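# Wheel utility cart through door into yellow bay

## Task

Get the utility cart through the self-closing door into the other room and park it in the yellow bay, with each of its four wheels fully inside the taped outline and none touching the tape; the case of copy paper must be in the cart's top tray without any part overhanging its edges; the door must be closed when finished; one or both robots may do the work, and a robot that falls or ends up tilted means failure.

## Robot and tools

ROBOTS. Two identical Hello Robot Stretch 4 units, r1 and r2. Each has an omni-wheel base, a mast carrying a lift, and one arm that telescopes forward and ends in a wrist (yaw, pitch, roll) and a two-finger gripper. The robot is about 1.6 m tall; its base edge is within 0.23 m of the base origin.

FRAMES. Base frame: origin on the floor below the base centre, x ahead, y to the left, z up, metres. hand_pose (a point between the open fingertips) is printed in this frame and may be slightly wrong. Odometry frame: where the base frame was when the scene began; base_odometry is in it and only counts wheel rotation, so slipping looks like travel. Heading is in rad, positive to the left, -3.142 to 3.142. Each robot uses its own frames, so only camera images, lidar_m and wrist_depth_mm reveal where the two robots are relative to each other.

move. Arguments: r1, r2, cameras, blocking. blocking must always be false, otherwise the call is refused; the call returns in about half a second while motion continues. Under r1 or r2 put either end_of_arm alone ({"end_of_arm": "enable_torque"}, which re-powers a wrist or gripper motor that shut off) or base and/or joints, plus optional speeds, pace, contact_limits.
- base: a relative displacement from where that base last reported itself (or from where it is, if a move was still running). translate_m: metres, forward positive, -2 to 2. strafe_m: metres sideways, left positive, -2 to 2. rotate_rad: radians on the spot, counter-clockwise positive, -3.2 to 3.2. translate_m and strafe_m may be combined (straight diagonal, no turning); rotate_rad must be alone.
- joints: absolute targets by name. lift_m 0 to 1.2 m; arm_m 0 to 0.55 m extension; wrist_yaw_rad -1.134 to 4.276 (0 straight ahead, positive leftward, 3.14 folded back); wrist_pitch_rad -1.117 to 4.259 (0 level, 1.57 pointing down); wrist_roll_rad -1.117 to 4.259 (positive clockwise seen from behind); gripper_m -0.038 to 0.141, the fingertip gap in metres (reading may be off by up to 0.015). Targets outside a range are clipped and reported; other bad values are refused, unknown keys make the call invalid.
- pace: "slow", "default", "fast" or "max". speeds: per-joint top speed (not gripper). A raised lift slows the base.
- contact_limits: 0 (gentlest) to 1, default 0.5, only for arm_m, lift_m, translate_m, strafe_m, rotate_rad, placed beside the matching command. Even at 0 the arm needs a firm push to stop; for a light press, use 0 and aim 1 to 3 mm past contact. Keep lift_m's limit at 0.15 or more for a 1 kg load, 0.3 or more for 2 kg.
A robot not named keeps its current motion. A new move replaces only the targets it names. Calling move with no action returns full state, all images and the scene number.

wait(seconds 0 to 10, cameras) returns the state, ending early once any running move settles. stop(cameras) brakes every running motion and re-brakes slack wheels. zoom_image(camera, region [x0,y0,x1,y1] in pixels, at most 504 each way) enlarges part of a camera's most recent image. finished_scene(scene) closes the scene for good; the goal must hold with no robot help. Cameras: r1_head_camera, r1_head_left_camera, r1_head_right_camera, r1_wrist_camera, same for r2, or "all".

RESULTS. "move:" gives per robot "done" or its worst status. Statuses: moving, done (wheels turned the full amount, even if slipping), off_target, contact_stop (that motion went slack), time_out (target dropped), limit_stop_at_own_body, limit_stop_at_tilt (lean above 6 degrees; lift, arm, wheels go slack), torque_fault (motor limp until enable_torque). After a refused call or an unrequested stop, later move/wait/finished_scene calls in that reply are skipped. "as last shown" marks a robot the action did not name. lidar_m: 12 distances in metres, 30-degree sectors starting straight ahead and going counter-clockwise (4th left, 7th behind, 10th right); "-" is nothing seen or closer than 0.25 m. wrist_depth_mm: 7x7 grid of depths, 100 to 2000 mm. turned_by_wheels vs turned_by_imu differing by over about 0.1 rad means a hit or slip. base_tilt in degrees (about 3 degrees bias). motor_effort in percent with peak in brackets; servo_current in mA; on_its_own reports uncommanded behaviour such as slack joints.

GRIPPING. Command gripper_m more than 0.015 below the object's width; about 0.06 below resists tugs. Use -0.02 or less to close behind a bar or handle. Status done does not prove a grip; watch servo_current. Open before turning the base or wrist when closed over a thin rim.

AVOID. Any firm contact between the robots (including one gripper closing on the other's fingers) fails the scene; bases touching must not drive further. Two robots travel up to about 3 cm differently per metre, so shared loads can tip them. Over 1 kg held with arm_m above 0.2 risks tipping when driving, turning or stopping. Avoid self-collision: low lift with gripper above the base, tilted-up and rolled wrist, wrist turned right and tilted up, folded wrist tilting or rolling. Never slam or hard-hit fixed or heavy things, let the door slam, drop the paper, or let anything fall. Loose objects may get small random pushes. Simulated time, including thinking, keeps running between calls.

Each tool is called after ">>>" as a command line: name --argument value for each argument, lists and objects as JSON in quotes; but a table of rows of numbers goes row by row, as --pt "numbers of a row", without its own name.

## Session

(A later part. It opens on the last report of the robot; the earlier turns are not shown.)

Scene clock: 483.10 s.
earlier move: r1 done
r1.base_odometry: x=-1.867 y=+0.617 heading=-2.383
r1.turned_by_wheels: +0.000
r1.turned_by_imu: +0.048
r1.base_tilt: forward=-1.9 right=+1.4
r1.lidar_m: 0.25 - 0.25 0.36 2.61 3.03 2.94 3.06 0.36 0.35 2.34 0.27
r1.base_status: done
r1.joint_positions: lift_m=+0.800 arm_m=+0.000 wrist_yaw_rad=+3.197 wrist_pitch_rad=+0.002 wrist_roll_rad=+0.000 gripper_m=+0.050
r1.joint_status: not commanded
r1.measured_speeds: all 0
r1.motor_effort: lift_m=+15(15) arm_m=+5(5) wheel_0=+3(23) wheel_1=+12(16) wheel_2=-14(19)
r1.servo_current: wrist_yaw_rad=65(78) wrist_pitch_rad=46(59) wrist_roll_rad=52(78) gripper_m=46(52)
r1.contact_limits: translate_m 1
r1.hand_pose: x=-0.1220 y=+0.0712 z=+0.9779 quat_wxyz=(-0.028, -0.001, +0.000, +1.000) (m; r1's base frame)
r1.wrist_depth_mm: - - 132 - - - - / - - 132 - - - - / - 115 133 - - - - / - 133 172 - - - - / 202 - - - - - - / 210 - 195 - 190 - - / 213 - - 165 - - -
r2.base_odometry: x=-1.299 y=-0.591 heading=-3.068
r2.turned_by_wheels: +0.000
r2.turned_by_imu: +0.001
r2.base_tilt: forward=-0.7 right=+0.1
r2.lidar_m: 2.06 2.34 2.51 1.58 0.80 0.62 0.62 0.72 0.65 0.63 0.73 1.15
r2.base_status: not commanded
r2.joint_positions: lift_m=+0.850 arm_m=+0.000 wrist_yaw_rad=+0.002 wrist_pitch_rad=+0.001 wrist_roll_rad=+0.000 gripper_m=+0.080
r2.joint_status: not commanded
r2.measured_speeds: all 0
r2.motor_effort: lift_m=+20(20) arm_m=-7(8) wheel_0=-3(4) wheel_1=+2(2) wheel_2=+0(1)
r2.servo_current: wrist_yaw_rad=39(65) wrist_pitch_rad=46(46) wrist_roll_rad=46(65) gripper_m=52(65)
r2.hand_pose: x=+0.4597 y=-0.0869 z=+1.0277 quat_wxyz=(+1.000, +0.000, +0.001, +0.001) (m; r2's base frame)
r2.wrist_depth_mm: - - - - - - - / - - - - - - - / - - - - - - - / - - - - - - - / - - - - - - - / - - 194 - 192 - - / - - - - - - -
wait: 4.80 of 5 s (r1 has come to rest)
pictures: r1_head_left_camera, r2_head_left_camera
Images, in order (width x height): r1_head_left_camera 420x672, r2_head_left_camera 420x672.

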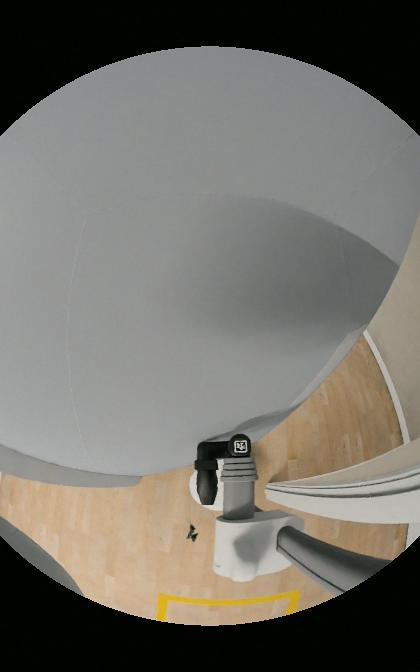

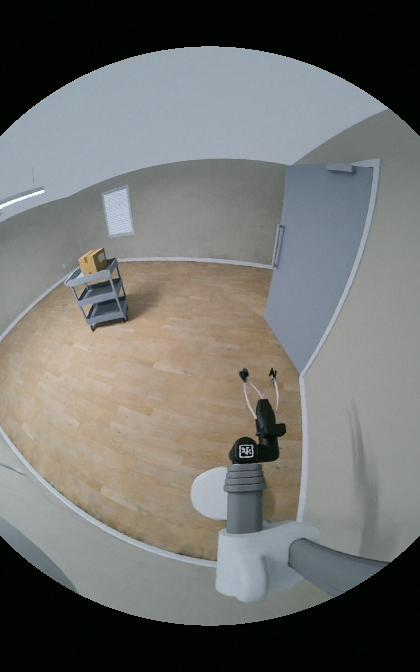

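>>> move --blocking false --r1 '{"base":{"translate_m":0.4},"pace":"slow","contact_limits":{"translate_m":1.0}}'

>>> wait --seconds 6 --cameras '["r1_head_left_camera","r1_head_right_camera","r2_head_left_camera"]'

Scene clock: 487.53 s.
move: r1 moving
r1.base_odometry: x=-1.877 y=+0.609 heading=-2.383
r1.turned_by_wheels: +0.000
r1.turned_by_imu: +0.008
r1.base_tilt: forward=-1.9 right=+1.4
r1.lidar_m: 0.25 - 0.25 0.34 2.62 3.01 2.97 3.04 0.36 0.35 2.37 0.27
r1.base_status: translate_m moving
r1.joint_positions: lift_m=+0.800 arm_m=+0.000 wrist_yaw_rad=+3.197 wrist_pitch_rad=+0.002 wrist_roll_rad=+0.000 gripper_m=+0.050
r1.joint_status: not commanded
r1.measured_speeds: translate_m=+0.048 strafe_m=+0.000 rotate_rad=+0.000 lift_m=+0.000 arm_m=+0.000 wrist_yaw_rad=+0.000 wrist_pitch_rad=+0.000 wrist_roll_rad=+0.000
r1.motor_effort: lift_m=+15(15) arm_m=+5(5) wheel_0=+4(7) wheel_1=+16(16) wheel_2=-17(19)
r1.servo_current: wrist_yaw_rad=65(78) wrist_pitch_rad=46(52) wrist_roll_rad=52(59) gripper_m=39(52)
r1.contact_limits: translate_m 1
r1.hand_pose: x=-0.1220 y=+0.0712 z=+0.9779 quat_wxyz=(-0.028, -0.001, +0.000, +1.000) (m; r1's base frame)
r1.wrist_depth_mm: - 132 132 - - - - / - - 132 - - - - / - 115 132 - - - - / - 133 176 - - - - / 202 - - - - - - / 210 - 195 - 190 - - / 215 - - 166 - - -
r2: as last shown
r2.turned_by_imu: +0.000
r2.base_tilt: forward=-0.7 right=+0.0
r2.lidar_m: 2.04 2.32 2.52 1.61 0.80 0.64 0.63 0.73 0.65 0.62 0.71 1.13
r2.motor_effort: lift_m=+20(20) arm_m=-7(7) wheel_0=-3(4) wheel_1=+2(2) wheel_2=+0(0)
r2.servo_current: wrist_yaw_rad=46(59) wrist_pitch_rad=39(46) wrist_roll_rad=33(59) gripper_m=52(65)
r2.wrist_depth_mm: - - - - - - - / - - - - - - - / - - - - - - - / - - - - - - - / - - - - - - - / - - 194 - 193 - - / - - - - - - -
pictures: none

Scene clock: 492.33 s.
earlier move: r1 done
r1.base_odometry: x=-2.157 y=+0.342 heading=-2.383
r1.turned_by_wheels: +0.000
r1.turned_by_imu: +0.296
r1.base_tilt: forward=-1.7 right=+1.3
r1.lidar_m: 0.25 0.25 0.25 0.25 0.51 3.24 3.28 0.62 0.80 2.42 2.93 0.35
r1.base_status: done
r1.joint_positions: lift_m=+0.800 arm_m=+0.000 wrist_yaw_rad=+3.198 wrist_pitch_rad=+0.002 wrist_roll_rad=+0.000 gripper_m=+0.050
r1.joint_status: not commanded
r1.measured_speeds: all 0
r1.motor_effort: lift_m=+17(17) arm_m=+5(5) wheel_0=+4(7) wheel_1=+9(18) wheel_2=-8(20)
r1.servo_current: wrist_yaw_rad=59(91) wrist_pitch_rad=46(52) wrist_roll_rad=39(72) gripper_m=39(59)
r1.contact_limits: translate_m 1
r1.hand_pose: x=-0.1221 y=+0.0711 z=+0.9778 quat_wxyz=(-0.028, -0.001, +0.000, +1.000) (m; r1's base frame)
r1.wrist_depth_mm: - 132 132 - - - - / - - 132 - - - - / - 114 132 - - - - / - 133 172 - - - - / 211 - - - - - - / 215 - 195 - 190 - - / 214 691 - 165 - - -
r2.base_odometry: x=-1.299 y=-0.591 heading=-3.068
r2.turned_by_wheels: +0.000
r2.turned_by_imu: +0.001
r2.base_tilt: forward=-0.7 right=+0.1
r2.lidar_m: 1.55 2.29 2.53 1.58 0.81 0.65 0.63 0.70 0.65 0.63 0.73 1.16
r2.base_status: not commanded
r2.joint_positions: lift_m=+0.850 arm_m=+0.000 wrist_yaw_rad=+0.002 wrist_pitch_rad=+0.001 wrist_roll_rad=+0.000 gripper_m=+0.080
r2.joint_status: not commanded
r2.measured_speeds: all 0
r2.motor_effort: lift_m=+20(20) arm_m=-7(8) wheel_0=-3(4) wheel_1=+2(2) wheel_2=+0(1)
r2.servo_current: wrist_yaw_rad=46(59) wrist_pitch_rad=39(46) wrist_roll_rad=46(59) gripper_m=52(65)
r2.hand_pose: x=+0.4597 y=-0.0869 z=+1.0277 quat_wxyz=(+1.000, +0.000, +0.001, +0.001) (m; r2's base frame)
r2.wrist_depth_mm: - - - - - - - / - - - - - - - / - - - - - - - / - - - - - - - / - - - - - - - / - - 195 - 186 - - / - - - - - - -
wait: 4.80 of 6 s (r1 has come to rest)
pictures: r1_head_left_camera, r1_head_right_camera, r2_head_left_camera
Images, in order (width x height): r1_head_left_camera 420x672, r1_head_right_camera 420x672, r2_head_left_camera 420x672.

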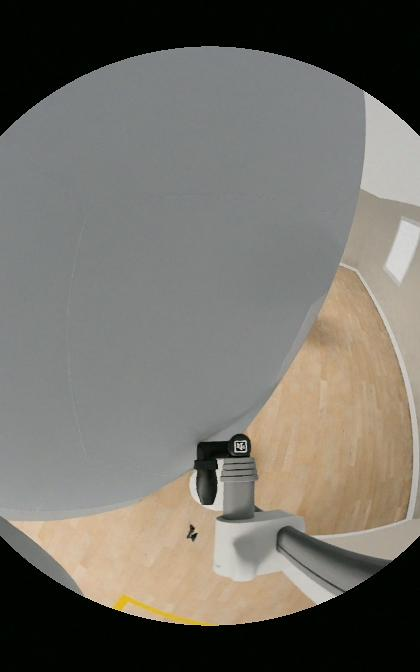

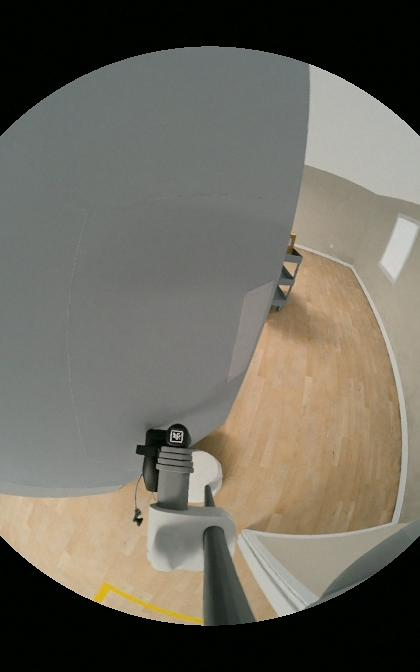

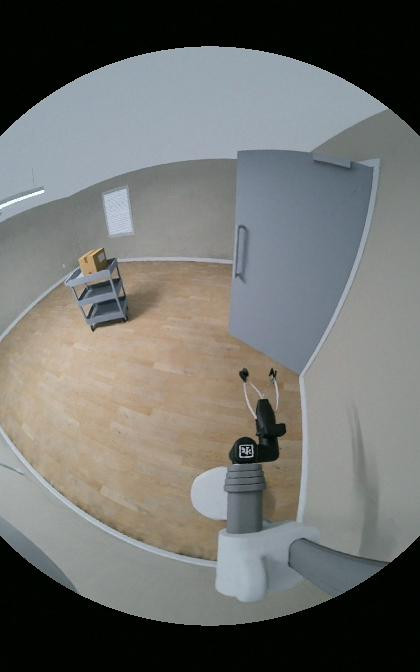

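>>> move --blocking false --r1 '{"base":{"translate_m":0.32},"pace":"slow","contact_limits":{"translate_m":1.0}}'

>>> wait --seconds 6 --cameras '["r1_head_left_camera","r1_head_right_camera","r2_head_left_camera","r2_wrist_camera"]'

Scene clock: 497.23 s.
move: r1 moving
r1.base_odometry: x=-2.166 y=+0.334 heading=-2.382
r1.turned_by_wheels: +0.001
r1.turned_by_imu: +0.006
r1.base_tilt: forward=-1.6 right=+1.3
r1.lidar_m: 0.25 0.26 0.25 0.25 0.49 3.25 3.30 0.61 0.82 2.44 2.95 0.38
r1.base_status: translate_m moving
r1.joint_positions: lift_m=+0.800 arm_m=+0.000 wrist_yaw_rad=+3.198 wrist_pitch_rad=+0.002 wrist_roll_rad=+0.000 gripper_m=+0.050
r1.joint_status: not commanded
r1.measured_speeds: translate_m=+0.049 strafe_m=-0.001 rotate_rad=+0.003 lift_m=+0.000 arm_m=+0.000 wrist_yaw_rad=+0.000 wrist_pitch_rad=+0.000 wrist_roll_rad=+0.000
r1.motor_effort: lift_m=+17(17) arm_m=+5(5) wheel_0=+9(9) wheel_1=+15(16) wheel_2=-16(16)
r1.servo_current: wrist_yaw_rad=72(72) wrist_pitch_rad=52(52) wrist_roll_rad=46(59) gripper_m=52(52)
r1.contact_limits: translate_m 1
r1.hand_pose: x=-0.1221 y=+0.0711 z=+0.9778 quat_wxyz=(-0.028, -0.001, +0.000, +1.000) (m; r1's base frame)
r1.wrist_depth_mm: - 133 132 - - - - / - 114 132 - - - - / - 115 133 - - - - / - 134 175 - - - - / 211 - - - - - - / 217 - 195 - 190 - - / 215 691 - 166 - - -
r2: as last shown
r2.turned_by_imu: +0.000
r2.lidar_m: 1.51 2.34 2.54 1.59 0.77 0.65 0.63 0.70 0.66 0.64 0.72 1.16
r2.motor_effort: lift_m=+20(20) arm_m=-7(7) wheel_0=-3(4) wheel_1=+2(2) wheel_2=+0(0)
r2.servo_current: wrist_yaw_rad=39(59) wrist_pitch_rad=39(46) wrist_roll_rad=46(52) gripper_m=46(59)
pictures: none

Scene clock: 501.20 s.
earlier move: r1 done
r1.base_odometry: x=-2.389 y=+0.122 heading=-2.382
r1.turned_by_wheels: +0.000
r1.turned_by_imu: -0.001
r1.base_tilt: forward=-1.6 right=+1.2
r1.lidar_m: 0.29 0.25 - 0.25 0.30 3.53 3.57 0.89 1.51 2.52 3.08 1.66
r1.base_status: done
r1.joint_positions: lift_m=+0.800 arm_m=+0.000 wrist_yaw_rad=+3.193 wrist_pitch_rad=+0.002 wrist_roll_rad=+0.000 gripper_m=+0.050
r1.joint_status: not commanded
r1.measured_speeds: all 0
r1.motor_effort: lift_m=+17(17) arm_m=+4(5) wheel_0=+3(11) wheel_1=+9(17) wheel_2=-6(16)
r1.servo_current: wrist_yaw_rad=39(78) wrist_pitch_rad=46(52) wrist_roll_rad=52(65) gripper_m=39(52)
r1.contact_limits: translate_m 1
r1.hand_pose: x=-0.1216 y=+0.0726 z=+0.9778 quat_wxyz=(-0.026, -0.001, +0.000, +1.000) (m; r1's base frame)
r1.wrist_depth_mm: - 132 132 - - - - / - 111 132 - - - - / - 113 141 - - - - / - 134 189 - - - - / 206 976 - - - - - / 213 960 194 - 190 - - / 212 149 - 165 - - -
r2.base_odometry: x=-1.299 y=-0.591 heading=-3.068
r2.turned_by_wheels: +0.000
r2.turned_by_imu: +0.001
r2.base_tilt: forward=-0.7 right=+0.1
r2.lidar_m: 1.31 2.32 2.53 1.58 0.81 0.64 0.62 0.71 0.67 0.65 0.70 1.17
r2.base_status: not commanded
r2.joint_positions: lift_m=+0.850 arm_m=+0.000 wrist_yaw_rad=+0.002 wrist_pitch_rad=+0.001 wrist_roll_rad=+0.000 gripper_m=+0.080
r2.joint_status: not commanded
r2.measured_speeds: all 0
r2.motor_effort: lift_m=+20(20) arm_m=-7(8) wheel_0=-3(4) wheel_1=+2(2) wheel_2=+0(1)
r2.servo_current: wrist_yaw_rad=39(65) wrist_pitch_rad=39(46) wrist_roll_rad=52(59) gripper_m=46(65)
r2.hand_pose: x=+0.4597 y=-0.0869 z=+1.0277 quat_wxyz=(+1.000, +0.000, +0.001, +0.001) (m; r2's base frame)
r2.wrist_depth_mm: - - - - - - - / - - - - - - - / - - - - - - - / - - - - - - - / - - - - - - - / - - 194 - 186 - - / - - - - - - -
wait: 3.97 of 6 s (r1 has come to rest)
pictures: r1_head_left_camera, r1_head_right_camera, r2_head_left_camera, r2_wrist_camera
Images, in order (width x height): r1_head_left_camera 420x672, r1_head_right_camera 420x672, r2_head_left_camera 420x672, r2_wrist_camera 616x392.

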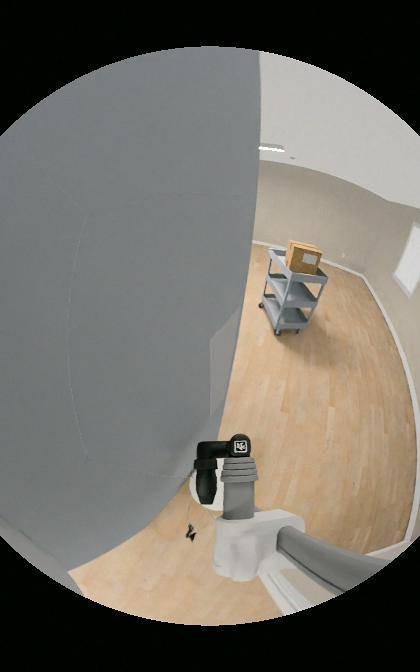

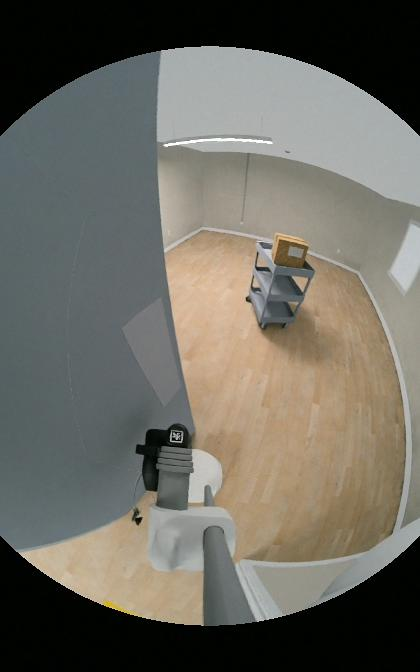

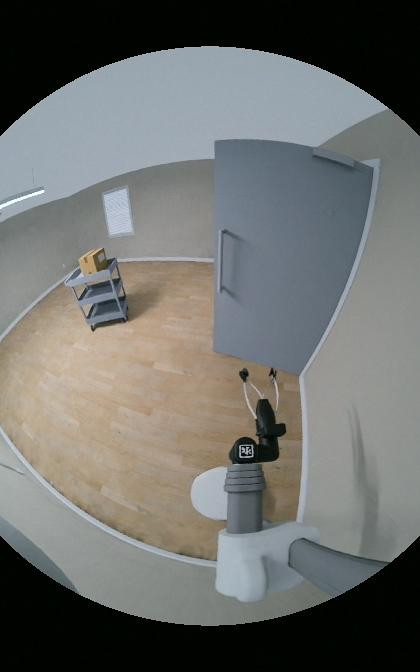

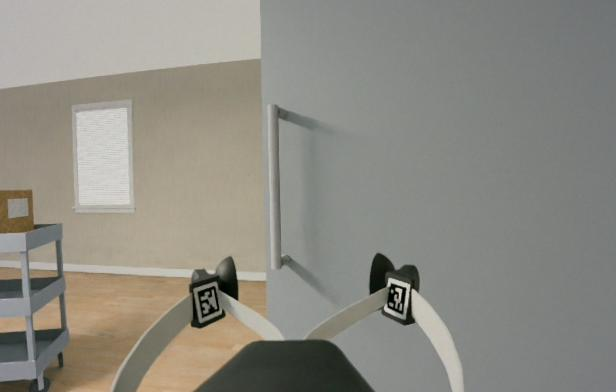

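>>> move --blocking false --r1 '{"base":{"strafe_m":0.2,"translate_m":0.05},"pace":"slow","contact_limits":{"strafe_m":1.0}}'

>>> wait --seconds 5 --cameras '["r1_head_left_camera","r2_head_left_camera","r2_wrist_camera"]'

Scene clock: 504.80 s.
move: r1 moving
r1.base_odometry: x=-2.383 y=+0.111 heading=-2.383
r1.turned_by_wheels: -0.001
r1.turned_by_imu: -0.001
r1.base_tilt: forward=-1.6 right=+1.3
r1.lidar_m: 0.30 0.25 - 0.25 0.28 3.54 3.58 0.90 1.53 2.54 3.09 1.66
r1.base_status: translate_m moving; strafe_m moving
r1.joint_positions: lift_m=+0.800 arm_m=+0.000 wrist_yaw_rad=+3.193 wrist_pitch_rad=+0.002 wrist_roll_rad=+0.000 gripper_m=+0.050
r1.joint_status: not commanded
r1.measured_speeds: translate_m=+0.011 strafe_m=+0.049 rotate_rad=+0.003 lift_m=+0.000 arm_m=+0.000 wrist_yaw_rad=+0.000 wrist_pitch_rad=+0.000 wrist_roll_rad=+0.000
r1.motor_effort: lift_m=+17(17) arm_m=+4(5) wheel_0=-15(16) wheel_1=+12(13) wheel_2=-8(8)
r1.servo_current: wrist_yaw_rad=52(59) wrist_pitch_rad=46(46) wrist_roll_rad=52(65) gripper_m=39(46)
r1.contact_limits: strafe_m 1
r1.hand_pose: x=-0.1216 y=+0.0726 z=+0.9778 quat_wxyz=(-0.026, -0.001, +0.000, +1.000) (m; r1's base frame)
r1.wrist_depth_mm: - 133 133 - - - - / - 111 133 - - - - / - 113 140 - - - - / - 134 189 - - - - / 206 976 - - - - - / 214 1008 194 - 190 - - / 213 149 - 165 - - -
r2: as last shown
r2.turned_by_imu: +0.000
r2.base_tilt: forward=-0.7 right=+0.0
r2.lidar_m: 1.33 2.32 2.52 1.57 0.81 0.65 0.63 0.71 0.65 0.64 0.71 1.11
r2.motor_effort: lift_m=+20(20) arm_m=-7(7) wheel_0=-3(4) wheel_1=+2(2) wheel_2=+0(0)
r2.servo_current: wrist_yaw_rad=59(59) wrist_pitch_rad=39(46) wrist_roll_rad=46(59) gripper_m=65(65)
r2.wrist_depth_mm: - - - - - - - / - - - - - - - / - - - - - - - / - - - - - - - / - - - - - - - / - - 194 - 185 - - / - - - - - - -
pictures: none

Scene clock: 507.60 s.
earlier move: r1 done
r1.base_odometry: x=-2.288 y=-0.057 heading=-2.383
r1.turned_by_wheels: +0.000
r1.turned_by_imu: +0.001
r1.base_tilt: forward=-1.6 right=+1.3
r1.lidar_m: 0.43 0.25 0.25 - 0.25 0.39 3.58 1.02 1.44 2.74 3.34 1.69
r1.base_status: done
r1.joint_positions: lift_m=+0.800 arm_m=+0.000 wrist_yaw_rad=+3.193 wrist_pitch_rad=+0.002 wrist_roll_rad=+0.000 gripper_m=+0.050
r1.joint_status: not commanded
r1.measured_speeds: all 0
r1.motor_effort: lift_m=+17(17) arm_m=+4(5) wheel_0=-12(16) wheel_1=+6(15) wheel_2=-3(9)
r1.servo_current: wrist_yaw_rad=65(72) wrist_pitch_rad=46(46) wrist_roll_rad=46(65) gripper_m=46(59)
r1.contact_limits: strafe_m 1
r1.hand_pose: x=-0.1216 y=+0.0726 z=+0.9778 quat_wxyz=(-0.026, -0.001, +0.000, +1.000) (m; r1's base frame)
r1.wrist_depth_mm: - 133 133 - - - 287 / - 114 133 - - - 294 / - 113 138 - - - 273 / - 134 190 - - - 303 / 206 - - - - - 277 / 220 - 195 - 189 517 304 / 219 1025 - 166 - 436 276
r2.base_odometry: x=-1.299 y=-0.591 heading=-3.068
r2.turned_by_wheels: +0.000
r2.turned_by_imu: +0.000
r2.base_tilt: forward=-0.7 right=+0.1
r2.lidar_m: 1.04 2.35 2.50 1.59 0.80 0.64 0.63 0.68 0.64 0.65 0.73 1.13
r2.base_status: not commanded
r2.joint_positions: lift_m=+0.850 arm_m=+0.000 wrist_yaw_rad=+0.002 wrist_pitch_rad=+0.001 wrist_roll_rad=+0.000 gripper_m=+0.080
r2.joint_status: not commanded
r2.measured_speeds: all 0
r2.motor_effort: lift_m=+20(20) arm_m=-7(8) wheel_0=-3(4) wheel_1=+2(2) wheel_2=+0(1)
r2.servo_current: wrist_yaw_rad=33(59) wrist_pitch_rad=39(46) wrist_roll_rad=46(65) gripper_m=52(65)
r2.hand_pose: x=+0.4597 y=-0.0869 z=+1.0277 quat_wxyz=(+1.000, +0.000, +0.001, +0.001) (m; r2's base frame)
r2.wrist_depth_mm: - - - - - - - / - - - - - - - / - - - - - - - / - - - - - - - / - - - - - - - / - - 194 - 185 - - / - - - - - - -
wait: 2.80 of 5 s (r1 has come to rest)
pictures: r1_head_left_camera, r2_head_left_camera, r2_wrist_camera
Images, in order (width x height): r1_head_left_camera 420x672, r2_head_left_camera 420x672, r2_wrist_camera 616x392.

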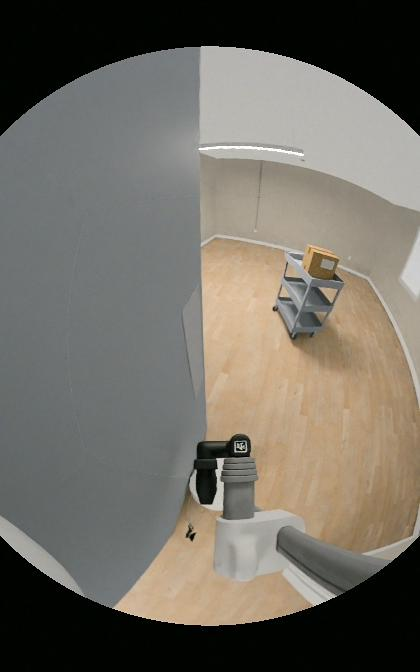

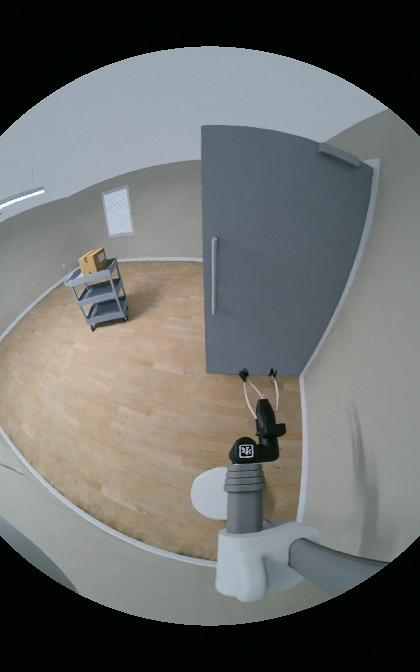

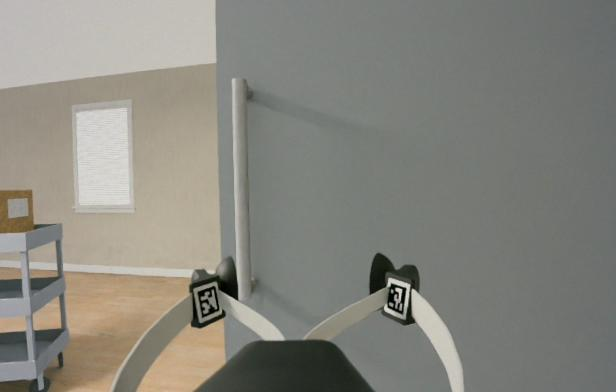

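>>> move --blocking false --r1 '{"base":{"strafe_m":0.13,"translate_m":0.03},"pace":"slow","contact_limits":{"strafe_m":1.0}}'

>>> wait --seconds 4 --cameras '["r1_head_left_camera","r2_head_left_camera","r2_wrist_camera"]'

Scene clock: 512.13 s.
move: r1 moving
r1.base_odometry: x=-2.281 y=-0.068 heading=-2.383
r1.turned_by_wheels: -0.001
r1.turned_by_imu: -0.001
r1.base_tilt: forward=-1.6 right=+1.3
r1.lidar_m: 0.45 0.25 0.25 - 0.25 0.35 3.54 1.03 1.45 2.74 3.36 1.70
r1.base_status: translate_m moving; strafe_m moving
r1.joint_positions: lift_m=+0.800 arm_m=+0.000 wrist_yaw_rad=+3.193 wrist_pitch_rad=+0.002 wrist_roll_rad=+0.000 gripper_m=+0.050
r1.joint_status: not commanded
r1.measured_speeds: translate_m=+0.011 strafe_m=+0.049 rotate_rad=+0.000 lift_m=+0.000 arm_m=+0.000 wrist_yaw_rad=+0.000 wrist_pitch_rad=+0.000 wrist_roll_rad=+0.000
r1.motor_effort: lift_m=+17(17) arm_m=+4(5) wheel_0=-17(17) wheel_1=+12(12) wheel_2=-4(5)
r1.servo_current: wrist_yaw_rad=46(65) wrist_pitch_rad=46(46) wrist_roll_rad=52(59) gripper_m=46(46)
r1.contact_limits: strafe_m 1
r1.hand_pose: x=-0.1216 y=+0.0726 z=+0.9778 quat_wxyz=(-0.026, -0.001, +0.000, +1.000) (m; r1's base frame)
r1.wrist_depth_mm: - 133 133 - - 512 274 / - 113 133 - - 525 279 / - 113 137 - - 535 259 / - 134 189 - - 549 286 / 206 - - - - 554 264 / 221 - 194 - 190 469 289 / 219 1042 - 166 - 357 287
r2: as last shown
r2.base_tilt: forward=-0.7 right=+0.0
r2.lidar_m: 1.04 2.34 2.52 1.56 0.80 0.62 0.63 0.72 0.65 0.65 0.74 1.15
r2.motor_effort: lift_m=+20(20) arm_m=-7(8) wheel_0=-3(3) wheel_1=+2(2) wheel_2=+0(0)
r2.servo_current: wrist_yaw_rad=39(46) wrist_pitch_rad=39(46) wrist_roll_rad=52(52) gripper_m=52(59)
r2.wrist_depth_mm: - - - - - - - / - - - - - - - / - - - - - - - / - - - - - - - / - - - - - - - / - - 195 - 186 - - / - - - - - - -
pictures: none

Scene clock: 516.13 s.
earlier move: r1 contact_stop
r1.base_odometry: x=-2.291 y=-0.062 heading=-2.325
r1.turned_by_wheels: +0.059
r1.turned_by_imu: +0.058
r1.base_tilt: forward=-1.6 right=+1.2
r1.lidar_m: 0.38 0.25 - 0.25 0.25 0.45 3.58 0.99 1.72 2.72 3.46 1.69
r1.base_status: translate_m contact_stop; strafe_m contact_stop
r1.joint_positions: lift_m=+0.800 arm_m=+0.000 wrist_yaw_rad=+3.192 wrist_pitch_rad=+0.002 wrist_roll_rad=+0.000 gripper_m=+0.050
r1.joint_status: not commanded
r1.measured_speeds: translate_m=-0.005 strafe_m=-0.026 rotate_rad=+0.027 lift_m=+0.000 arm_m=+0.000 wrist_yaw_rad=+0.000 wrist_pitch_rad=+0.000 wrist_roll_rad=+0.000
r1.on_its_own: the wheels are slack since a contact_stop
r1.motor_effort: lift_m=+17(17) arm_m=+4(5) wheel_0=-1(31) wheel_1=+0(37) wheel_2=+0(15)
r1.servo_current: wrist_yaw_rad=46(78) wrist_pitch_rad=39(52) wrist_roll_rad=52(72) gripper_m=39(52)
r1.contact_limits: strafe_m 1
r1.hand_pose: x=-0.1216 y=+0.0727 z=+0.9778 quat_wxyz=(-0.025, -0.001, +0.000, +1.000) (m; r1's base frame)
r1.wrist_depth_mm: - 135 - - - - 340 / - 120 135 - - - 347 / - 125 177 - - - 355 / 110 135 211 - - - 362 / 137 - - - - - 366 / 224 1098 195 - 190 - 364 / - 1025 - 165 - 492 364
r2.base_odometry: x=-1.299 y=-0.591 heading=-3.068
r2.turned_by_wheels: +0.000
r2.turned_by_imu: +0.001
r2.base_tilt: forward=-0.7 right=+0.1
r2.lidar_m: 1.11 2.33 2.53 1.58 0.83 0.64 0.64 0.69 0.66 0.65 0.74 1.16
r2.base_status: not commanded
r2.joint_positions: lift_m=+0.850 arm_m=+0.000 wrist_yaw_rad=+0.002 wrist_pitch_rad=+0.001 wrist_roll_rad=+0.000 gripper_m=+0.080
r2.joint_status: not commanded
r2.measured_speeds: all 0
r2.motor_effort: lift_m=+20(20) arm_m=-7(8) wheel_0=-3(3) wheel_1=+2(2) wheel_2=+0(1)
r2.servo_current: wrist_yaw_rad=33(59) wrist_pitch_rad=46(46) wrist_roll_rad=46(65) gripper_m=52(59)
r2.hand_pose: x=+0.4597 y=-0.0869 z=+1.0277 quat_wxyz=(+1.000, +0.000, +0.001, +0.001) (m; r2's base frame)
r2.wrist_depth_mm: - - - - - - - / - - - - - - - / - - - - - - - / - - - - - - - / - - - - - - - / - - 194 - 185 - - / - - - - - - -
wait: 4.00 s; no rest
pictures: r1_head_left_camera, r2_head_left_camera, r2_wrist_camera
Images, in order (width x height): r1_head_left_camera 420x672, r2_head_left_camera 420x672, r2_wrist_camera 616x392.

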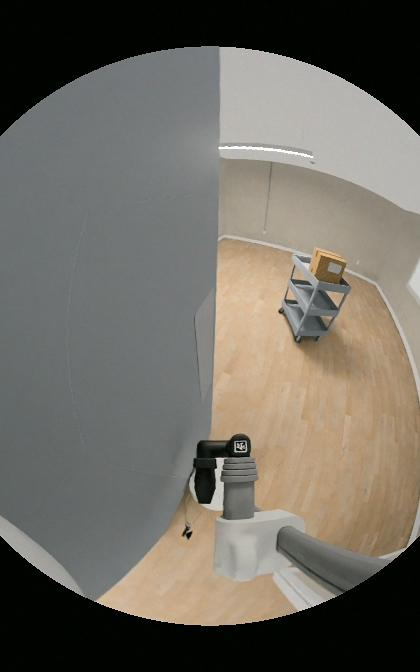

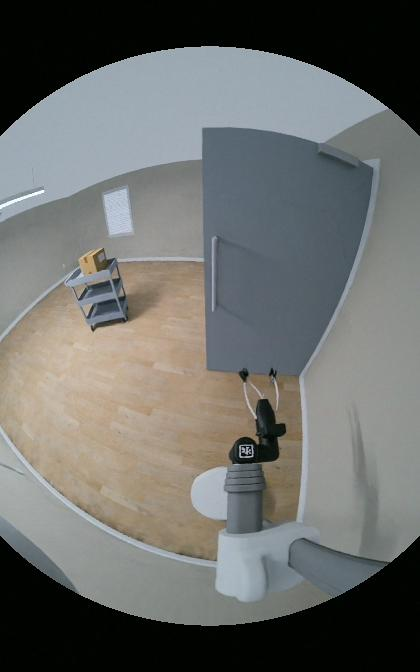

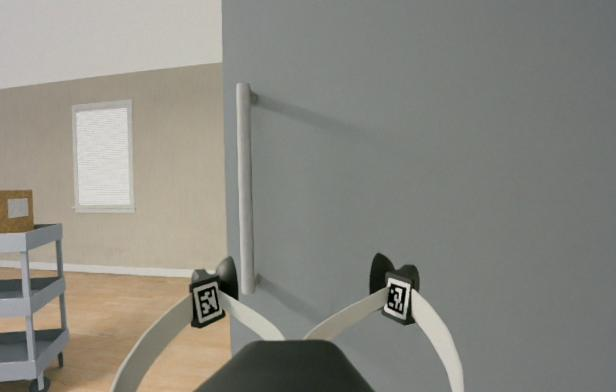

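>>> move --blocking false --r1 '{"base":{"translate_m":0.15,"strafe_m":0.04},"pace":"slow","contact_limits":{"translate_m":1.0}}'

>>> wait --seconds 3 --cameras '["r1_head_left_camera","r2_head_left_camera","r2_wrist_camera"]'

Scene clock: 524.13 s.
earlier move: r1 contact_stop
move: r1 moving
r1.base_odometry: x=-2.331 y=-0.027 heading=-2.259
r1.turned_by_wheels: +0.066
r1.turned_by_imu: +0.065
r1.base_tilt: forward=-1.6 right=+1.3
r1.lidar_m: 0.31 0.25 - 0.25 0.28 3.56 3.66 1.00 2.12 2.71 3.58 1.66
r1.base_status: earlier translate_m contact_stop (by the wheels' count: -0.009 of +0.030); earlier strafe_m contact_stop (by the wheels' count: -0.055 of +0.130); translate_m moving; strafe_m moving
r1.joint_positions: lift_m=+0.800 arm_m=+0.000 wrist_yaw_rad=+3.192 wrist_pitch_rad=+0.002 wrist_roll_rad=+0.000 gripper_m=+0.050
r1.joint_status: not commanded
r1.measured_speeds: translate_m=+0.049 strafe_m=+0.013 rotate_rad=-0.001 lift_m=+0.000 arm_m=+0.000 wrist_yaw_rad=+0.000 wrist_pitch_rad=+0.000 wrist_roll_rad=+0.000
r1.motor_effort: lift_m=+17(17) arm_m=+4(4) wheel_0=+4(4) wheel_1=+12(14) wheel_2=-10(11)
r1.servo_current: wrist_yaw_rad=59(59) wrist_pitch_rad=52(52) wrist_roll_rad=46(59) gripper_m=46(46)
r1.contact_limits: translate_m 1
r1.hand_pose: x=-0.1216 y=+0.0727 z=+0.9778 quat_wxyz=(-0.025, -0.001, +0.000, +1.000) (m; r1's base frame)
r1.wrist_depth_mm: - 135 - - - - - / - 120 143 - - - - / - 125 176 - - - - / 109 136 211 - - - - / 137 1060 - - - - - / 223 1078 193 - 190 - - / - 149 - 166 - - -
r2: as last shown
r2.base_tilt: forward=-0.7 right=+0.0
r2.lidar_m: 1.17 2.34 2.50 1.58 0.80 0.65 0.62 0.70 0.64 0.63 0.72 1.13
r2.motor_effort: lift_m=+20(20) arm_m=-7(7) wheel_0=-3(3) wheel_1=+2(2) wheel_2=+0(0)
r2.servo_current: wrist_yaw_rad=52(52) wrist_pitch_rad=39(46) wrist_roll_rad=59(59) gripper_m=59(65)
pictures: none

Scene clock: 526.43 s.
earlier move: r1 done
r1.base_odometry: x=-2.389 y=-0.156 heading=-2.259
r1.turned_by_wheels: +0.000
r1.turned_by_imu: +0.000
r1.base_tilt: forward=-1.6 right=+1.3
r1.lidar_m: 3.07 0.25 - 0.25 0.25 0.46 3.76 1.11 2.46 2.77 1.77 1.57
r1.base_status: done
r1.joint_positions: lift_m=+0.800 arm_m=+0.000 wrist_yaw_rad=+3.192 wrist_pitch_rad=+0.002 wrist_roll_rad=+0.000 gripper_m=+0.050
r1.joint_status: not commanded
r1.measured_speeds: all 0
r1.motor_effort: lift_m=+17(17) arm_m=+4(4) wheel_0=+2(5) wheel_1=+9(14) wheel_2=-5(11)
r1.servo_current: wrist_yaw_rad=52(65) wrist_pitch_rad=39(52) wrist_roll_rad=52(72) gripper_m=46(59)
r1.contact_limits: translate_m 1
r1.hand_pose: x=-0.1216 y=+0.0727 z=+0.9778 quat_wxyz=(-0.025, -0.001, +0.000, +1.000) (m; r1's base frame)
r1.wrist_depth_mm: - 135 - - - - 362 / - 121 135 - - - 336 / - 123 178 - - - 379 / 111 135 212 - - - 342 / 137 1205 - - - - 392 / 215 - 193 - 190 - 345 / - 149 - 166 - 549 340
r2.base_odometry: x=-1.299 y=-0.591 heading=-3.068
r2.turned_by_wheels: +0.000
r2.turned_by_imu: +0.000
r2.base_tilt: forward=-0.7 right=+0.0
r2.lidar_m: 1.03 2.34 2.51 1.55 0.79 0.62 0.63 0.72 0.65 0.64 0.73 1.14
r2.base_status: not commanded
r2.joint_positions: lift_m=+0.850 arm_m=+0.000 wrist_yaw_rad=+0.002 wrist_pitch_rad=+0.001 wrist_roll_rad=+0.000 gripper_m=+0.080
r2.joint_status: not commanded
r2.measured_speeds: all 0
r2.motor_effort: lift_m=+20(20) arm_m=-7(8) wheel_0=-3(4) wheel_1=+2(2) wheel_2=+0(1)
r2.servo_current: wrist_yaw_rad=46(59) wrist_pitch_rad=39(46) wrist_roll_rad=46(65) gripper_m=52(65)
r2.hand_pose: x=+0.4597 y=-0.0869 z=+1.0277 quat_wxyz=(+1.000, +0.000, +0.001, +0.001) (m; r2's base frame)
r2.wrist_depth_mm: - - - - - - - / - - - - - - - / - - - - - - - / - - - - - - - / - - - - - - - / - - 194 - 185 - - / - - - - - - -
wait: 2.30 of 3 s (r1 has come to rest)
pictures: r1_head_left_camera, r2_head_left_camera, r2_wrist_camera
Images, in order (width x height): r1_head_left_camera 420x672, r2_head_left_camera 420x672, r2_wrist_camera 616x392.

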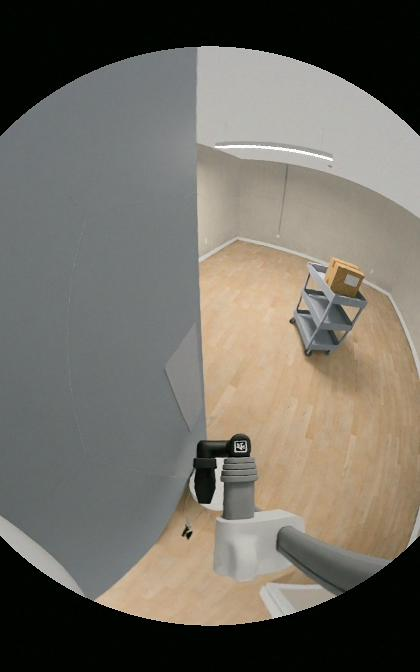

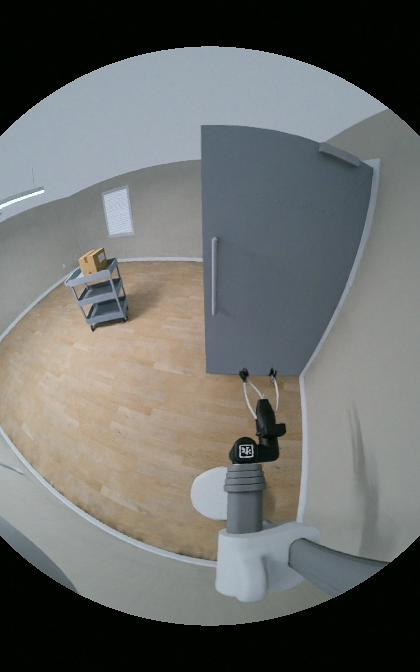

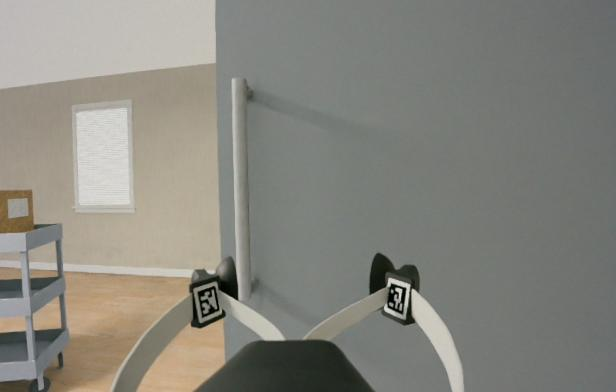

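>>> move --blocking false --r2 '{"base":{"translate_m":0.42,"strafe_m":0.175},"joints":{"gripper_m":0.08},"pace":"slow","contact_limits":{"translate_m":0.2}}'

>>> wait --seconds 7 --cameras '["r2_wrist_camera","r2_head_left_camera"]'

Scene clock: 531.37 s.
move: r2 moving
r1: as last shown
r1.lidar_m: 3.04 0.25 - 0.25 0.25 0.49 3.79 1.12 2.48 2.79 1.78 1.56
r1.motor_effort: lift_m=+17(17) arm_m=+4(4) wheel_0=+2(2) wheel_1=+9(9) wheel_2=-5(5)
r1.servo_current: wrist_yaw_rad=59(59) wrist_pitch_rad=39(46) wrist_roll_rad=65(65) gripper_m=46(46)
r1.contact_limits: translate_m 1
r1.wrist_depth_mm: - 135 - - - - 366 / - 121 135 - - - 336 / - 123 177 - - - 384 / 110 135 212 - - - 343 / 137 1205 - - - - 394 / 214 - 193 - 190 - 342 / - 149 - 165 - 544 342
r2.base_odometry: x=-1.310 y=-0.598 heading=-3.068
r2.turned_by_wheels: +0.000
r2.turned_by_imu: +0.001
r2.base_tilt: forward=-0.7 right=+0.1
r2.lidar_m: 1.07 2.33 2.52 1.61 0.81 0.65 0.62 0.72 0.67 0.65 0.72 1.14
r2.base_status: translate_m moving; strafe_m moving
r2.joint_positions: lift_m=+0.850 arm_m=+0.000 wrist_yaw_rad=+0.002 wrist_pitch_rad=+0.001 wrist_roll_rad=+0.000 gripper_m=+0.080
r2.joint_status: all done
r2.measured_speeds: translate_m=+0.048 strafe_m=+0.020 rotate_rad=-0.001 lift_m=+0.000 arm_m=+0.000 wrist_yaw_rad=+0.000 wrist_pitch_rad=+0.000 wrist_roll_rad=+0.000
r2.motor_effort: lift_m=+20(20) arm_m=-7(7) wheel_0=+2(7) wheel_1=+7(8) wheel_2=-8(10)
r2.servo_current: wrist_yaw_rad=46(52) wrist_pitch_rad=39(46) wrist_roll_rad=46(65) gripper_m=52(59)
r2.contact_limits: translate_m 0.2
r2.hand_pose: x=+0.4597 y=-0.0869 z=+1.0277 quat_wxyz=(+1.000, +0.000, +0.001, +0.001) (m; r2's base frame)
r2.wrist_depth_mm: - - - - - - - / - - - - - - - / - - - - - - - / - - - - - - - / - - - - - - - / - - 194 - 186 - - / - - - - - - -
pictures: none

Scene clock: 536.63 s.
earlier move: r2 done
r1.base_odometry: x=-2.389 y=-0.156 heading=-2.259
r1.turned_by_wheels: +0.000
r1.turned_by_imu: +0.000
r1.base_tilt: forward=-1.6 right=+1.3
r1.lidar_m: 3.05 0.25 - 0.25 0.25 0.46 3.78 1.12 2.51 2.77 1.79 1.57
r1.base_status: not commanded
r1.joint_positions: lift_m=+0.800 arm_m=+0.000 wrist_yaw_rad=+3.192 wrist_pitch_rad=+0.002 wrist_roll_rad=+0.000 gripper_m=+0.050
r1.joint_status: not commanded
r1.measured_speeds: all 0
r1.motor_effort: lift_m=+17(17) arm_m=+4(4) wheel_0=+2(3) wheel_1=+8(9) wheel_2=-5(6)
r1.servo_current: wrist_yaw_rad=39(72) wrist_pitch_rad=46(46) wrist_roll_rad=52(72) gripper_m=46(52)
r1.contact_limits: translate_m 1
r1.hand_pose: x=-0.1216 y=+0.0727 z=+0.9778 quat_wxyz=(-0.025, -0.001, +0.000, +1.000) (m; r1's base frame)
r1.wrist_depth_mm: - 135 - - - - 364 / - 121 135 - - - 334 / - 123 177 - - - 382 / 110 135 212 - - - 345 / 137 1229 - - - - 394 / 215 - 193 - 190 - 345 / - 149 - 165 - 549 340
r2.base_odometry: x=-1.704 y=-0.797 heading=-3.068
r2.turned_by_wheels: +0.000
r2.turned_by_imu: +0.001
r2.base_tilt: forward=-0.7 right=+0.1
r2.lidar_m: 0.65 1.91 2.01 2.51 1.29 1.03 1.02 1.13 0.86 0.88 0.98 0.73
r2.base_status: done
r2.joint_positions: lift_m=+0.850 arm_m=+0.000 wrist_yaw_rad=+0.002 wrist_pitch_rad=+0.001 wrist_roll_rad=+0.000 gripper_m=+0.080
r2.joint_status: all done
r2.measured_speeds: all 0
r2.motor_effort: lift_m=+20(20) arm_m=-7(8) wheel_0=+5(9) wheel_1=+5(8) wheel_2=-6(11)
r2.servo_current: wrist_yaw_rad=52(65) wrist_pitch_rad=39(52) wrist_roll_rad=59(65) gripper_m=52(65)
r2.contact_limits: translate_m 0.2
r2.hand_pose: x=+0.4597 y=-0.0869 z=+1.0277 quat_wxyz=(+1.000, +0.000, +0.001, +0.001) (m; r2's base frame)
r2.wrist_depth_mm: - - - 402 - - - / - - - - - - - / - - - 402 - - - / - - - 407 - - - / - - - 407 - - - / - - 194 410 186 - - / - - - - - - -
wait: 5.27 of 7 s (r2 has come to rest)
pictures: r2_head_left_camera, r2_wrist_camera
Images, in order (width x height): r2_head_left_camera 420x672, r2_wrist_camera 616x392.

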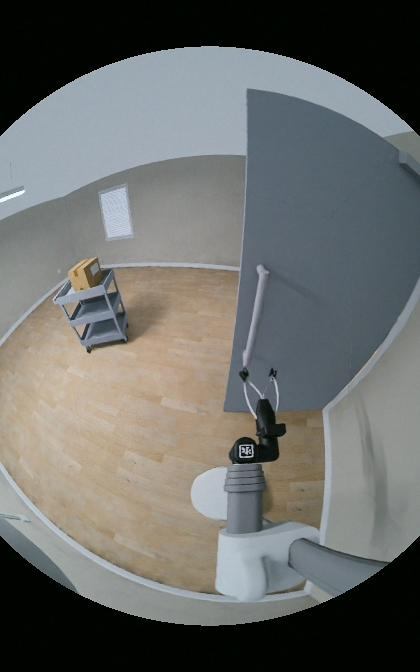

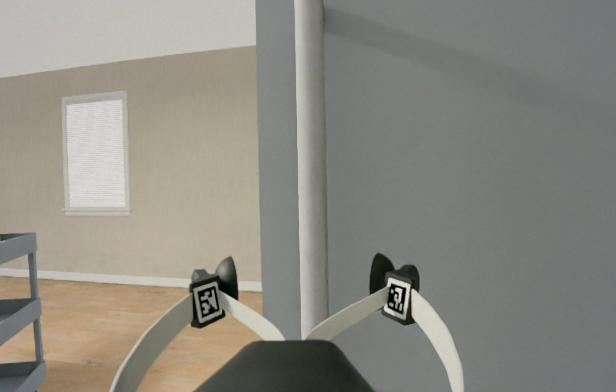

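Centred, distance 0.40. Arm out .23 with contact limit.

>>> move --blocking false --r2 '{"joints":{"arm_m":0.29},"pace":"slow","contact_limits":{"arm_m":0}}'

>>> wait --seconds 5 --cameras '["r2_wrist_camera"]'

Scene clock: 547.33 s.
move: r2 moving
r1: as last shown
r1.lidar_m: 3.02 0.25 - 0.25 0.25 0.52 3.76 1.11 2.47 2.79 1.77 1.57
r1.motor_effort: lift_m=+17(17) arm_m=+4(4) wheel_0=+2(3) wheel_1=+8(9) wheel_2=-5(5)
r1.servo_current: wrist_yaw_rad=46(65) wrist_pitch_rad=46(46) wrist_roll_rad=65(65) gripper_m=46(46)
r1.contact_limits: translate_m 1
r1.wrist_depth_mm: - 135 - - - - 366 / - 121 135 - - - 332 / - 123 178 - - - 382 / 110 135 213 - - - 342 / 137 1182 - - - - 389 / 215 - 193 - 189 - 342 / - 149 - 165 - 544 340
r2.base_odometry: x=-1.704 y=-0.797 heading=-3.068
r2.turned_by_wheels: +0.000
r2.turned_by_imu: +0.000
r2.base_tilt: forward=-0.7 right=+0.0
r2.lidar_m: 0.64 1.88 2.01 2.55 1.27 1.03 1.01 1.13 0.89 0.89 1.00 0.72
r2.base_status: not commanded
r2.joint_positions: lift_m=+0.850 arm_m=+0.012 wrist_yaw_rad=+0.002 wrist_pitch_rad=+0.001 wrist_roll_rad=+0.000 gripper_m=+0.080
r2.joint_status: arm_m moving
r2.measured_speeds: translate_m=+0.000 strafe_m=+0.000 rotate_rad=+0.000 lift_m=+0.000 arm_m=+0.049 wrist_yaw_rad=+0.000 wrist_pitch_rad=+0.000 wrist_roll_rad=+0.000
r2.motor_effort: lift_m=+20(20) arm_m=+12(12) wheel_0=+5(6) wheel_1=+5(6) wheel_2=-7(7)
r2.servo_current: wrist_yaw_rad=46(59) wrist_pitch_rad=39(46) wrist_roll_rad=46(59) gripper_m=52(52)
r2.contact_limits: arm_m 0; translate_m 0.2
r2.hand_pose: x=+0.4719 y=-0.0869 z=+1.0277 quat_wxyz=(+1.000, +0.000, +0.001, +0.001) (m; r2's base frame)
r2.wrist_depth_mm: - - - 394 - - - / - - - 394 - - - / - - - 392 - - - / - - - 394 - - - / - - - 397 - - - / - - 194 397 186 - - / - - - - - - -
pictures: none

Scene clock: 550.17 s.
earlier move: r2 contact_stop
r1.base_odometry: x=-2.390 y=-0.156 heading=-2.259
r1.turned_by_wheels: +0.000
r1.turned_by_imu: +0.000
r1.base_tilt: forward=-1.6 right=+1.3
r1.lidar_m: 3.07 0.25 - 0.25 0.25 0.51 3.79 1.13 2.47 2.80 1.77 1.54
r1.base_status: not commanded
r1.joint_positions: lift_m=+0.800 arm_m=+0.000 wrist_yaw_rad=+3.192 wrist_pitch_rad=+0.002 wrist_roll_rad=+0.000 gripper_m=+0.050
r1.joint_status: not commanded
r1.measured_speeds: all 0
r1.motor_effort: lift_m=+17(17) arm_m=+4(4) wheel_0=-3(3) wheel_1=+15(15) wheel_2=-7(7)
r1.servo_current: wrist_yaw_rad=59(72) wrist_pitch_rad=39(52) wrist_roll_rad=26(65) gripper_m=46(52)
r1.contact_limits: translate_m 1
r1.hand_pose: x=-0.1216 y=+0.0727 z=+0.9778 quat_wxyz=(-0.025, -0.001, +0.000, +1.000) (m; r1's base frame)
r1.wrist_depth_mm: - 134 - - - - 329 / - 121 135 - - - 334 / - 123 178 - - - 384 / 110 136 213 - - - 343 / 137 1182 - - - - 397 / 224 - 193 - 189 - 397 / - 149 - 166 - 549 343
r2.base_odometry: x=-1.704 y=-0.797 heading=-3.068
r2.turned_by_wheels: +0.000
r2.turned_by_imu: +0.001
r2.base_tilt: forward=-0.7 right=+0.1
r2.lidar_m: 0.62 1.90 2.02 2.51 1.28 1.03 1.01 1.13 0.90 0.90 0.98 0.75
r2.base_status: not commanded
r2.joint_positions: lift_m=+0.850 arm_m=+0.247 wrist_yaw_rad=-0.005 wrist_pitch_rad=+0.001 wrist_roll_rad=+0.000 gripper_m=+0.080
r2.joint_status: arm_m contact_stop (moved +0.246 of +0.290)
r2.measured_speeds: all 0
r2.on_its_own: arm_m is slack since a contact_stop (your +0.290 is given up)
r2.motor_effort: lift_m=+20(20) arm_m=+0(14) wheel_0=+5(6) wheel_1=+4(6) wheel_2=-7(7)
r2.servo_current: wrist_yaw_rad=59(59) wrist_pitch_rad=39(46) wrist_roll_rad=33(59) gripper_m=52(65)
r2.contact_limits: arm_m 0; translate_m 0.2
r2.hand_pose: x=+0.7055 y=-0.0887 z=+1.0277 quat_wxyz=(+1.000, +0.000, +0.001, -0.002) (m; r2's base frame)
r2.wrist_depth_mm: - - 241 159 235 232 229 / - - 242 163 236 234 230 / - - 244 163 238 236 232 / - - 246 164 240 236 235 / - - 247 165 241 237 236 / - - 193 165 194 238 236 / - - 250 - 242 239 239
wait: 2.83 of 5 s (r2 has come to rest)
pictures: r2_wrist_camera
Images, in order (width x height): r2_wrist_camera 616x392.

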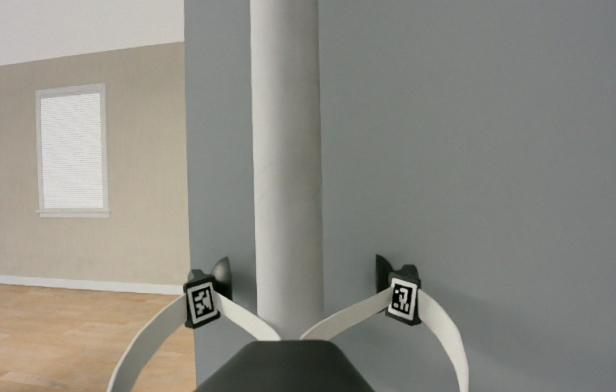

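>>> move --blocking false --r2 '{"joints":{"gripper_m":-0.036,"arm_m":0.248},"contact_limits":{"arm_m":1.0}}'

>>> wait --seconds 3 --cameras '[]'

>>> move --blocking false --r2 '{"base":{"translate_m":-0.1,"strafe_m":-0.02},"pace":"slow","contact_limits":{"translate_m":0.8}}'

>>> wait --seconds 3 --cameras '["r2_wrist_camera","r1_head_left_camera"]'

Scene clock: 558.07 s.
move: r2 moving
r1: as last shown
r1.lidar_m: 3.08 0.25 - 0.25 0.25 0.49 3.77 1.11 2.50 2.81 1.78 1.57
r1.servo_current: wrist_yaw_rad=52(72) wrist_pitch_rad=33(46) wrist_roll_rad=46(59) gripper_m=52(52)
r1.contact_limits: translate_m 1
r1.wrist_depth_mm: - 135 - - - - 327 / - 121 135 - - - 334 / - 123 177 - - - 384 / 110 135 212 - - - 343 / 137 1205 - - - - 394 / 224 - 192 - 190 - 394 / - 149 - 166 - 554 342
r2.base_odometry: x=-1.704 y=-0.797 heading=-3.068
r2.turned_by_wheels: +0.000
r2.turned_by_imu: +0.001
r2.base_tilt: forward=-0.7 right=+0.1
r2.lidar_m: 0.65 1.89 2.03 2.51 1.28 1.01 1.02 1.11 0.90 0.89 1.01 0.74
r2.base_status: not commanded
r2.joint_positions: lift_m=+0.850 arm_m=+0.247 wrist_yaw_rad=-0.005 wrist_pitch_rad=+0.001 wrist_roll_rad=+0.000 gripper_m=+0.062
r2.joint_status: gripper_m moving; the others done
r2.measured_speeds: all 0
r2.motor_effort: lift_m=+20(20) arm_m=+15(16) wheel_0=+5(6) wheel_1=+4(4) wheel_2=-7(7)
r2.servo_current: wrist_yaw_rad=52(59) wrist_pitch_rad=39(46) wrist_roll_rad=52(65) gripper_m=208(208)
r2.contact_limits: arm_m 1; translate_m 0.2
r2.hand_pose: x=+0.7062 y=-0.0887 z=+1.0277 quat_wxyz=(+1.000, +0.000, +0.001, -0.002) (m; r2's base frame)
r2.wrist_depth_mm: - - 241 159 235 232 229 / - - 242 162 236 232 230 / - - 244 161 237 235 231 / - - 246 163 239 235 233 / - - 247 164 239 236 235 / - - 196 164 189 237 236 / - - 250 - 242 238 237
pictures: none

Scene clock: 559.40 s.
earlier move: r2 done
r1.base_odometry: x=-2.390 y=-0.156 heading=-2.260
r1.turned_by_wheels: -0.001
r1.turned_by_imu: -0.001
r1.base_tilt: forward=-1.6 right=+1.3
r1.lidar_m: 3.06 0.25 - 0.25 0.25 0.49 3.78 1.10 2.50 2.79 1.78 1.56
r1.base_status: not commanded
r1.joint_positions: lift_m=+0.800 arm_m=+0.000 wrist_yaw_rad=+3.192 wrist_pitch_rad=+0.002 wrist_roll_rad=+0.000 gripper_m=+0.050
r1.joint_status: not commanded
r1.measured_speeds: all 0
r1.motor_effort: lift_m=+17(17) arm_m=+4(4) wheel_0=-3(4) wheel_1=+7(15) wheel_2=-6(7)
r1.servo_current: wrist_yaw_rad=33(72) wrist_pitch_rad=46(52) wrist_roll_rad=52(78) gripper_m=46(52)
r1.contact_limits: translate_m 1
r1.hand_pose: x=-0.1216 y=+0.0727 z=+0.9778 quat_wxyz=(-0.025, -0.001, +0.000, +1.000) (m; r1's base frame)
r1.wrist_depth_mm: - 135 - - - - 366 / - 121 135 - - - 370 / - 123 178 - - - 382 / 110 136 211 - - - 387 / 137 1182 - - - - 394 / 224 - 193 - 190 - 343 / - 148 - 165 - 549 340
r2.base_odometry: x=-1.704 y=-0.797 heading=-3.068
r2.turned_by_wheels: +0.000
r2.turned_by_imu: +0.000
r2.base_tilt: forward=-0.7 right=+0.0
r2.lidar_m: 0.64 1.90 2.01 2.50 1.27 1.04 1.02 1.13 0.90 0.88 0.98 0.72
r2.base_status: not commanded
r2.joint_positions: lift_m=+0.850 arm_m=+0.248 wrist_yaw_rad=-0.002 wrist_pitch_rad=+0.001 wrist_roll_rad=+0.000 gripper_m=-0.034
r2.joint_status: all done
r2.measured_speeds: all 0
r2.motor_effort: lift_m=+20(20) arm_m=+6(16) wheel_0=+4(6) wheel_1=+4(4) wheel_2=-5(7)
r2.servo_current: wrist_yaw_rad=46(65) wrist_pitch_rad=39(46) wrist_roll_rad=59(65) gripper_m=117(254)
r2.contact_limits: arm_m 1; translate_m 0.2
r2.hand_pose: x=+0.7070 y=-0.0879 z=+1.0277 quat_wxyz=(+1.000, +0.000, +0.001, -0.001) (m; r2's base frame)
r2.wrist_depth_mm: - - 237 154 229 226 223 / - - 239 155 231 227 224 / - - 241 156 232 229 225 / - - 242 159 234 229 226 / - - 244 160 236 231 227 / - - 185 160 179 233 230 / - - 247 - 237 233 231
wait: 1.33 of 3 s (r2 has come to rest)
pictures: none
No camera images: "cameras" was empty.

Scene clock: 559.90 s.
move: r2 moving
r1: as last shown
r1.turned_by_wheels: +0.000
r1.turned_by_imu: +0.000
r1.lidar_m: 3.09 0.25 - 0.25 0.25 0.48 3.75 1.12 2.47 2.80 1.79 1.56
r1.motor_effort: lift_m=+17(17) arm_m=+4(4) wheel_0=-3(4) wheel_1=+4(7) wheel_2=-4(6)
r1.servo_current: wrist_yaw_rad=59(59) wrist_pitch_rad=39(46) wrist_roll_rad=46(52) gripper_m=46(52)
r1.contact_limits: translate_m 1
r1.wrist_depth_mm: - 135 - - - - 368 / - 121 135 - - - 336 / - 123 177 - - - 387 / 110 135 212 - - - 347 / 137 1205 - - - - 397 / 224 - 193 - 190 - 392 / - 149 - 166 - 544 345
r2.base_odometry: x=-1.693 y=-0.794 heading=-3.068
r2.turned_by_wheels: +0.000
r2.turned_by_imu: +0.000
r2.base_tilt: forward=-0.6 right=+0.1
r2.lidar_m: 0.66 1.92 2.03 2.50 1.30 1.03 1.00 1.12 0.90 0.87 1.00 0.74
r2.base_status: translate_m moving; strafe_m moving
r2.joint_positions: lift_m=+0.850 arm_m=+0.248 wrist_yaw_rad=+0.002 wrist_pitch_rad=+0.001 wrist_roll_rad=+0.000 gripper_m=-0.034
r2.joint_status: not commanded
r2.measured_speeds: translate_m=-0.050 strafe_m=-0.011 rotate_rad=+0.001 lift_m=+0.000 arm_m=+0.000 wrist_yaw_rad=+0.012 wrist_pitch_rad=+0.000 wrist_roll_rad=+0.000
r2.motor_effort: lift_m=+20(20) arm_m=+1(6) wheel_0=-7(7) wheel_1=-9(9) wheel_2=+16(16)
r2.servo_current: wrist_yaw_rad=59(59) wrist_pitch_rad=46(46) wrist_roll_rad=59(59) gripper_m=117(124)
r2.contact_limits: arm_m 1; translate_m 0.8
r2.hand_pose: x=+0.7075 y=-0.0869 z=+1.0277 quat_wxyz=(+1.000, +0.000, +0.001, +0.001) (m; r2's base frame)
r2.wrist_depth_mm: - - 245 160 236 232 228 / - - 245 162 238 232 229 / - - 247 163 237 234 230 / - - 250 166 240 236 231 / - - 251 166 241 236 233 / - - 185 166 179 237 235 / - - 253 - 243 237 236
pictures: none

Scene clock: 561.70 s.
earlier move: r2 done
r1.base_odometry: x=-2.390 y=-0.156 heading=-2.260
r1.turned_by_wheels: +0.000
r1.turned_by_imu: +0.000
r1.base_tilt: forward=-1.6 right=+1.3
r1.lidar_m: 3.03 0.26 0.25 0.25 0.27 0.51 3.78 1.10 2.46 2.79 1.79 1.56
r1.base_status: not commanded
r1.joint_positions: lift_m=+0.800 arm_m=+0.000 wrist_yaw_rad=+3.192 wrist_pitch_rad=+0.002 wrist_roll_rad=+0.000 gripper_m=+0.050
r1.joint_status: not commanded
r1.measured_speeds: all 0
r1.motor_effort: lift_m=+17(17) arm_m=+4(4) wheel_0=-3(4) wheel_1=+4(7) wheel_2=-4(6)
r1.servo_current: wrist_yaw_rad=59(72) wrist_pitch_rad=39(46) wrist_roll_rad=39(65) gripper_m=46(52)
r1.contact_limits: translate_m 1
r1.hand_pose: x=-0.1216 y=+0.0727 z=+0.9778 quat_wxyz=(-0.025, -0.001, +0.000, +1.000) (m; r1's base frame)
r1.wrist_depth_mm: - 135 - - - - 424 / - 121 135 - - - 433 / - 123 177 - - - 442 / 110 136 212 - - - 445 / 137 1205 - - - - 452 / 224 - 193 - 189 - 455 / - 150 - 166 - - 449
r2.base_odometry: x=-1.607 y=-0.770 heading=-3.065
r2.turned_by_wheels: +0.003
r2.turned_by_imu: -0.022
r2.base_tilt: forward=+0.3 right=+0.5
r2.lidar_m: 0.64 1.95 2.02 2.44 1.21 0.95 0.95 1.02 0.88 0.85 0.94 0.76
r2.base_status: done
r2.joint_positions: lift_m=+0.850 arm_m=+0.248 wrist_yaw_rad=+0.023 wrist_pitch_rad=+0.001 wrist_roll_rad=+0.000 gripper_m=-0.034
r2.joint_status: not commanded
r2.measured_speeds: all 0
r2.on_its_own: wrist_yaw_rad is at rest, and its servo_current (150 mA) is outside its rest range (0 to 104 mA)
r2.motor_effort: lift_m=+19(20) arm_m=-9(9) wheel_0=+4(8) wheel_1=-5(9) wheel_2=+33(37)
r2.servo_current: wrist_yaw_rad=150(156) wrist_pitch_rad=39(46) wrist_roll_rad=46(59) gripper_m=124(124)
r2.contact_limits: arm_m 1; translate_m 0.8
r2.hand_pose: x=+0.7096 y=-0.0806 z=+1.0279 quat_wxyz=(+1.000, +0.000, +0.000, +0.012) (m; r2's base frame)
r2.wrist_depth_mm: - - 247 164 239 236 233 / - - 247 165 240 237 235 / - - 249 168 241 238 236 / - - 251 168 243 238 236 / - - 251 168 244 240 238 / - - 183 169 179 240 238 / - - 253 - 246 241 239
wait: 1.80 of 3 s (r2 has come to rest)
pictures: r1_head_left_camera, r2_wrist_camera
Images, in order (width x height): r1_head_left_camera 420x672, r2_wrist_camera 616x392.

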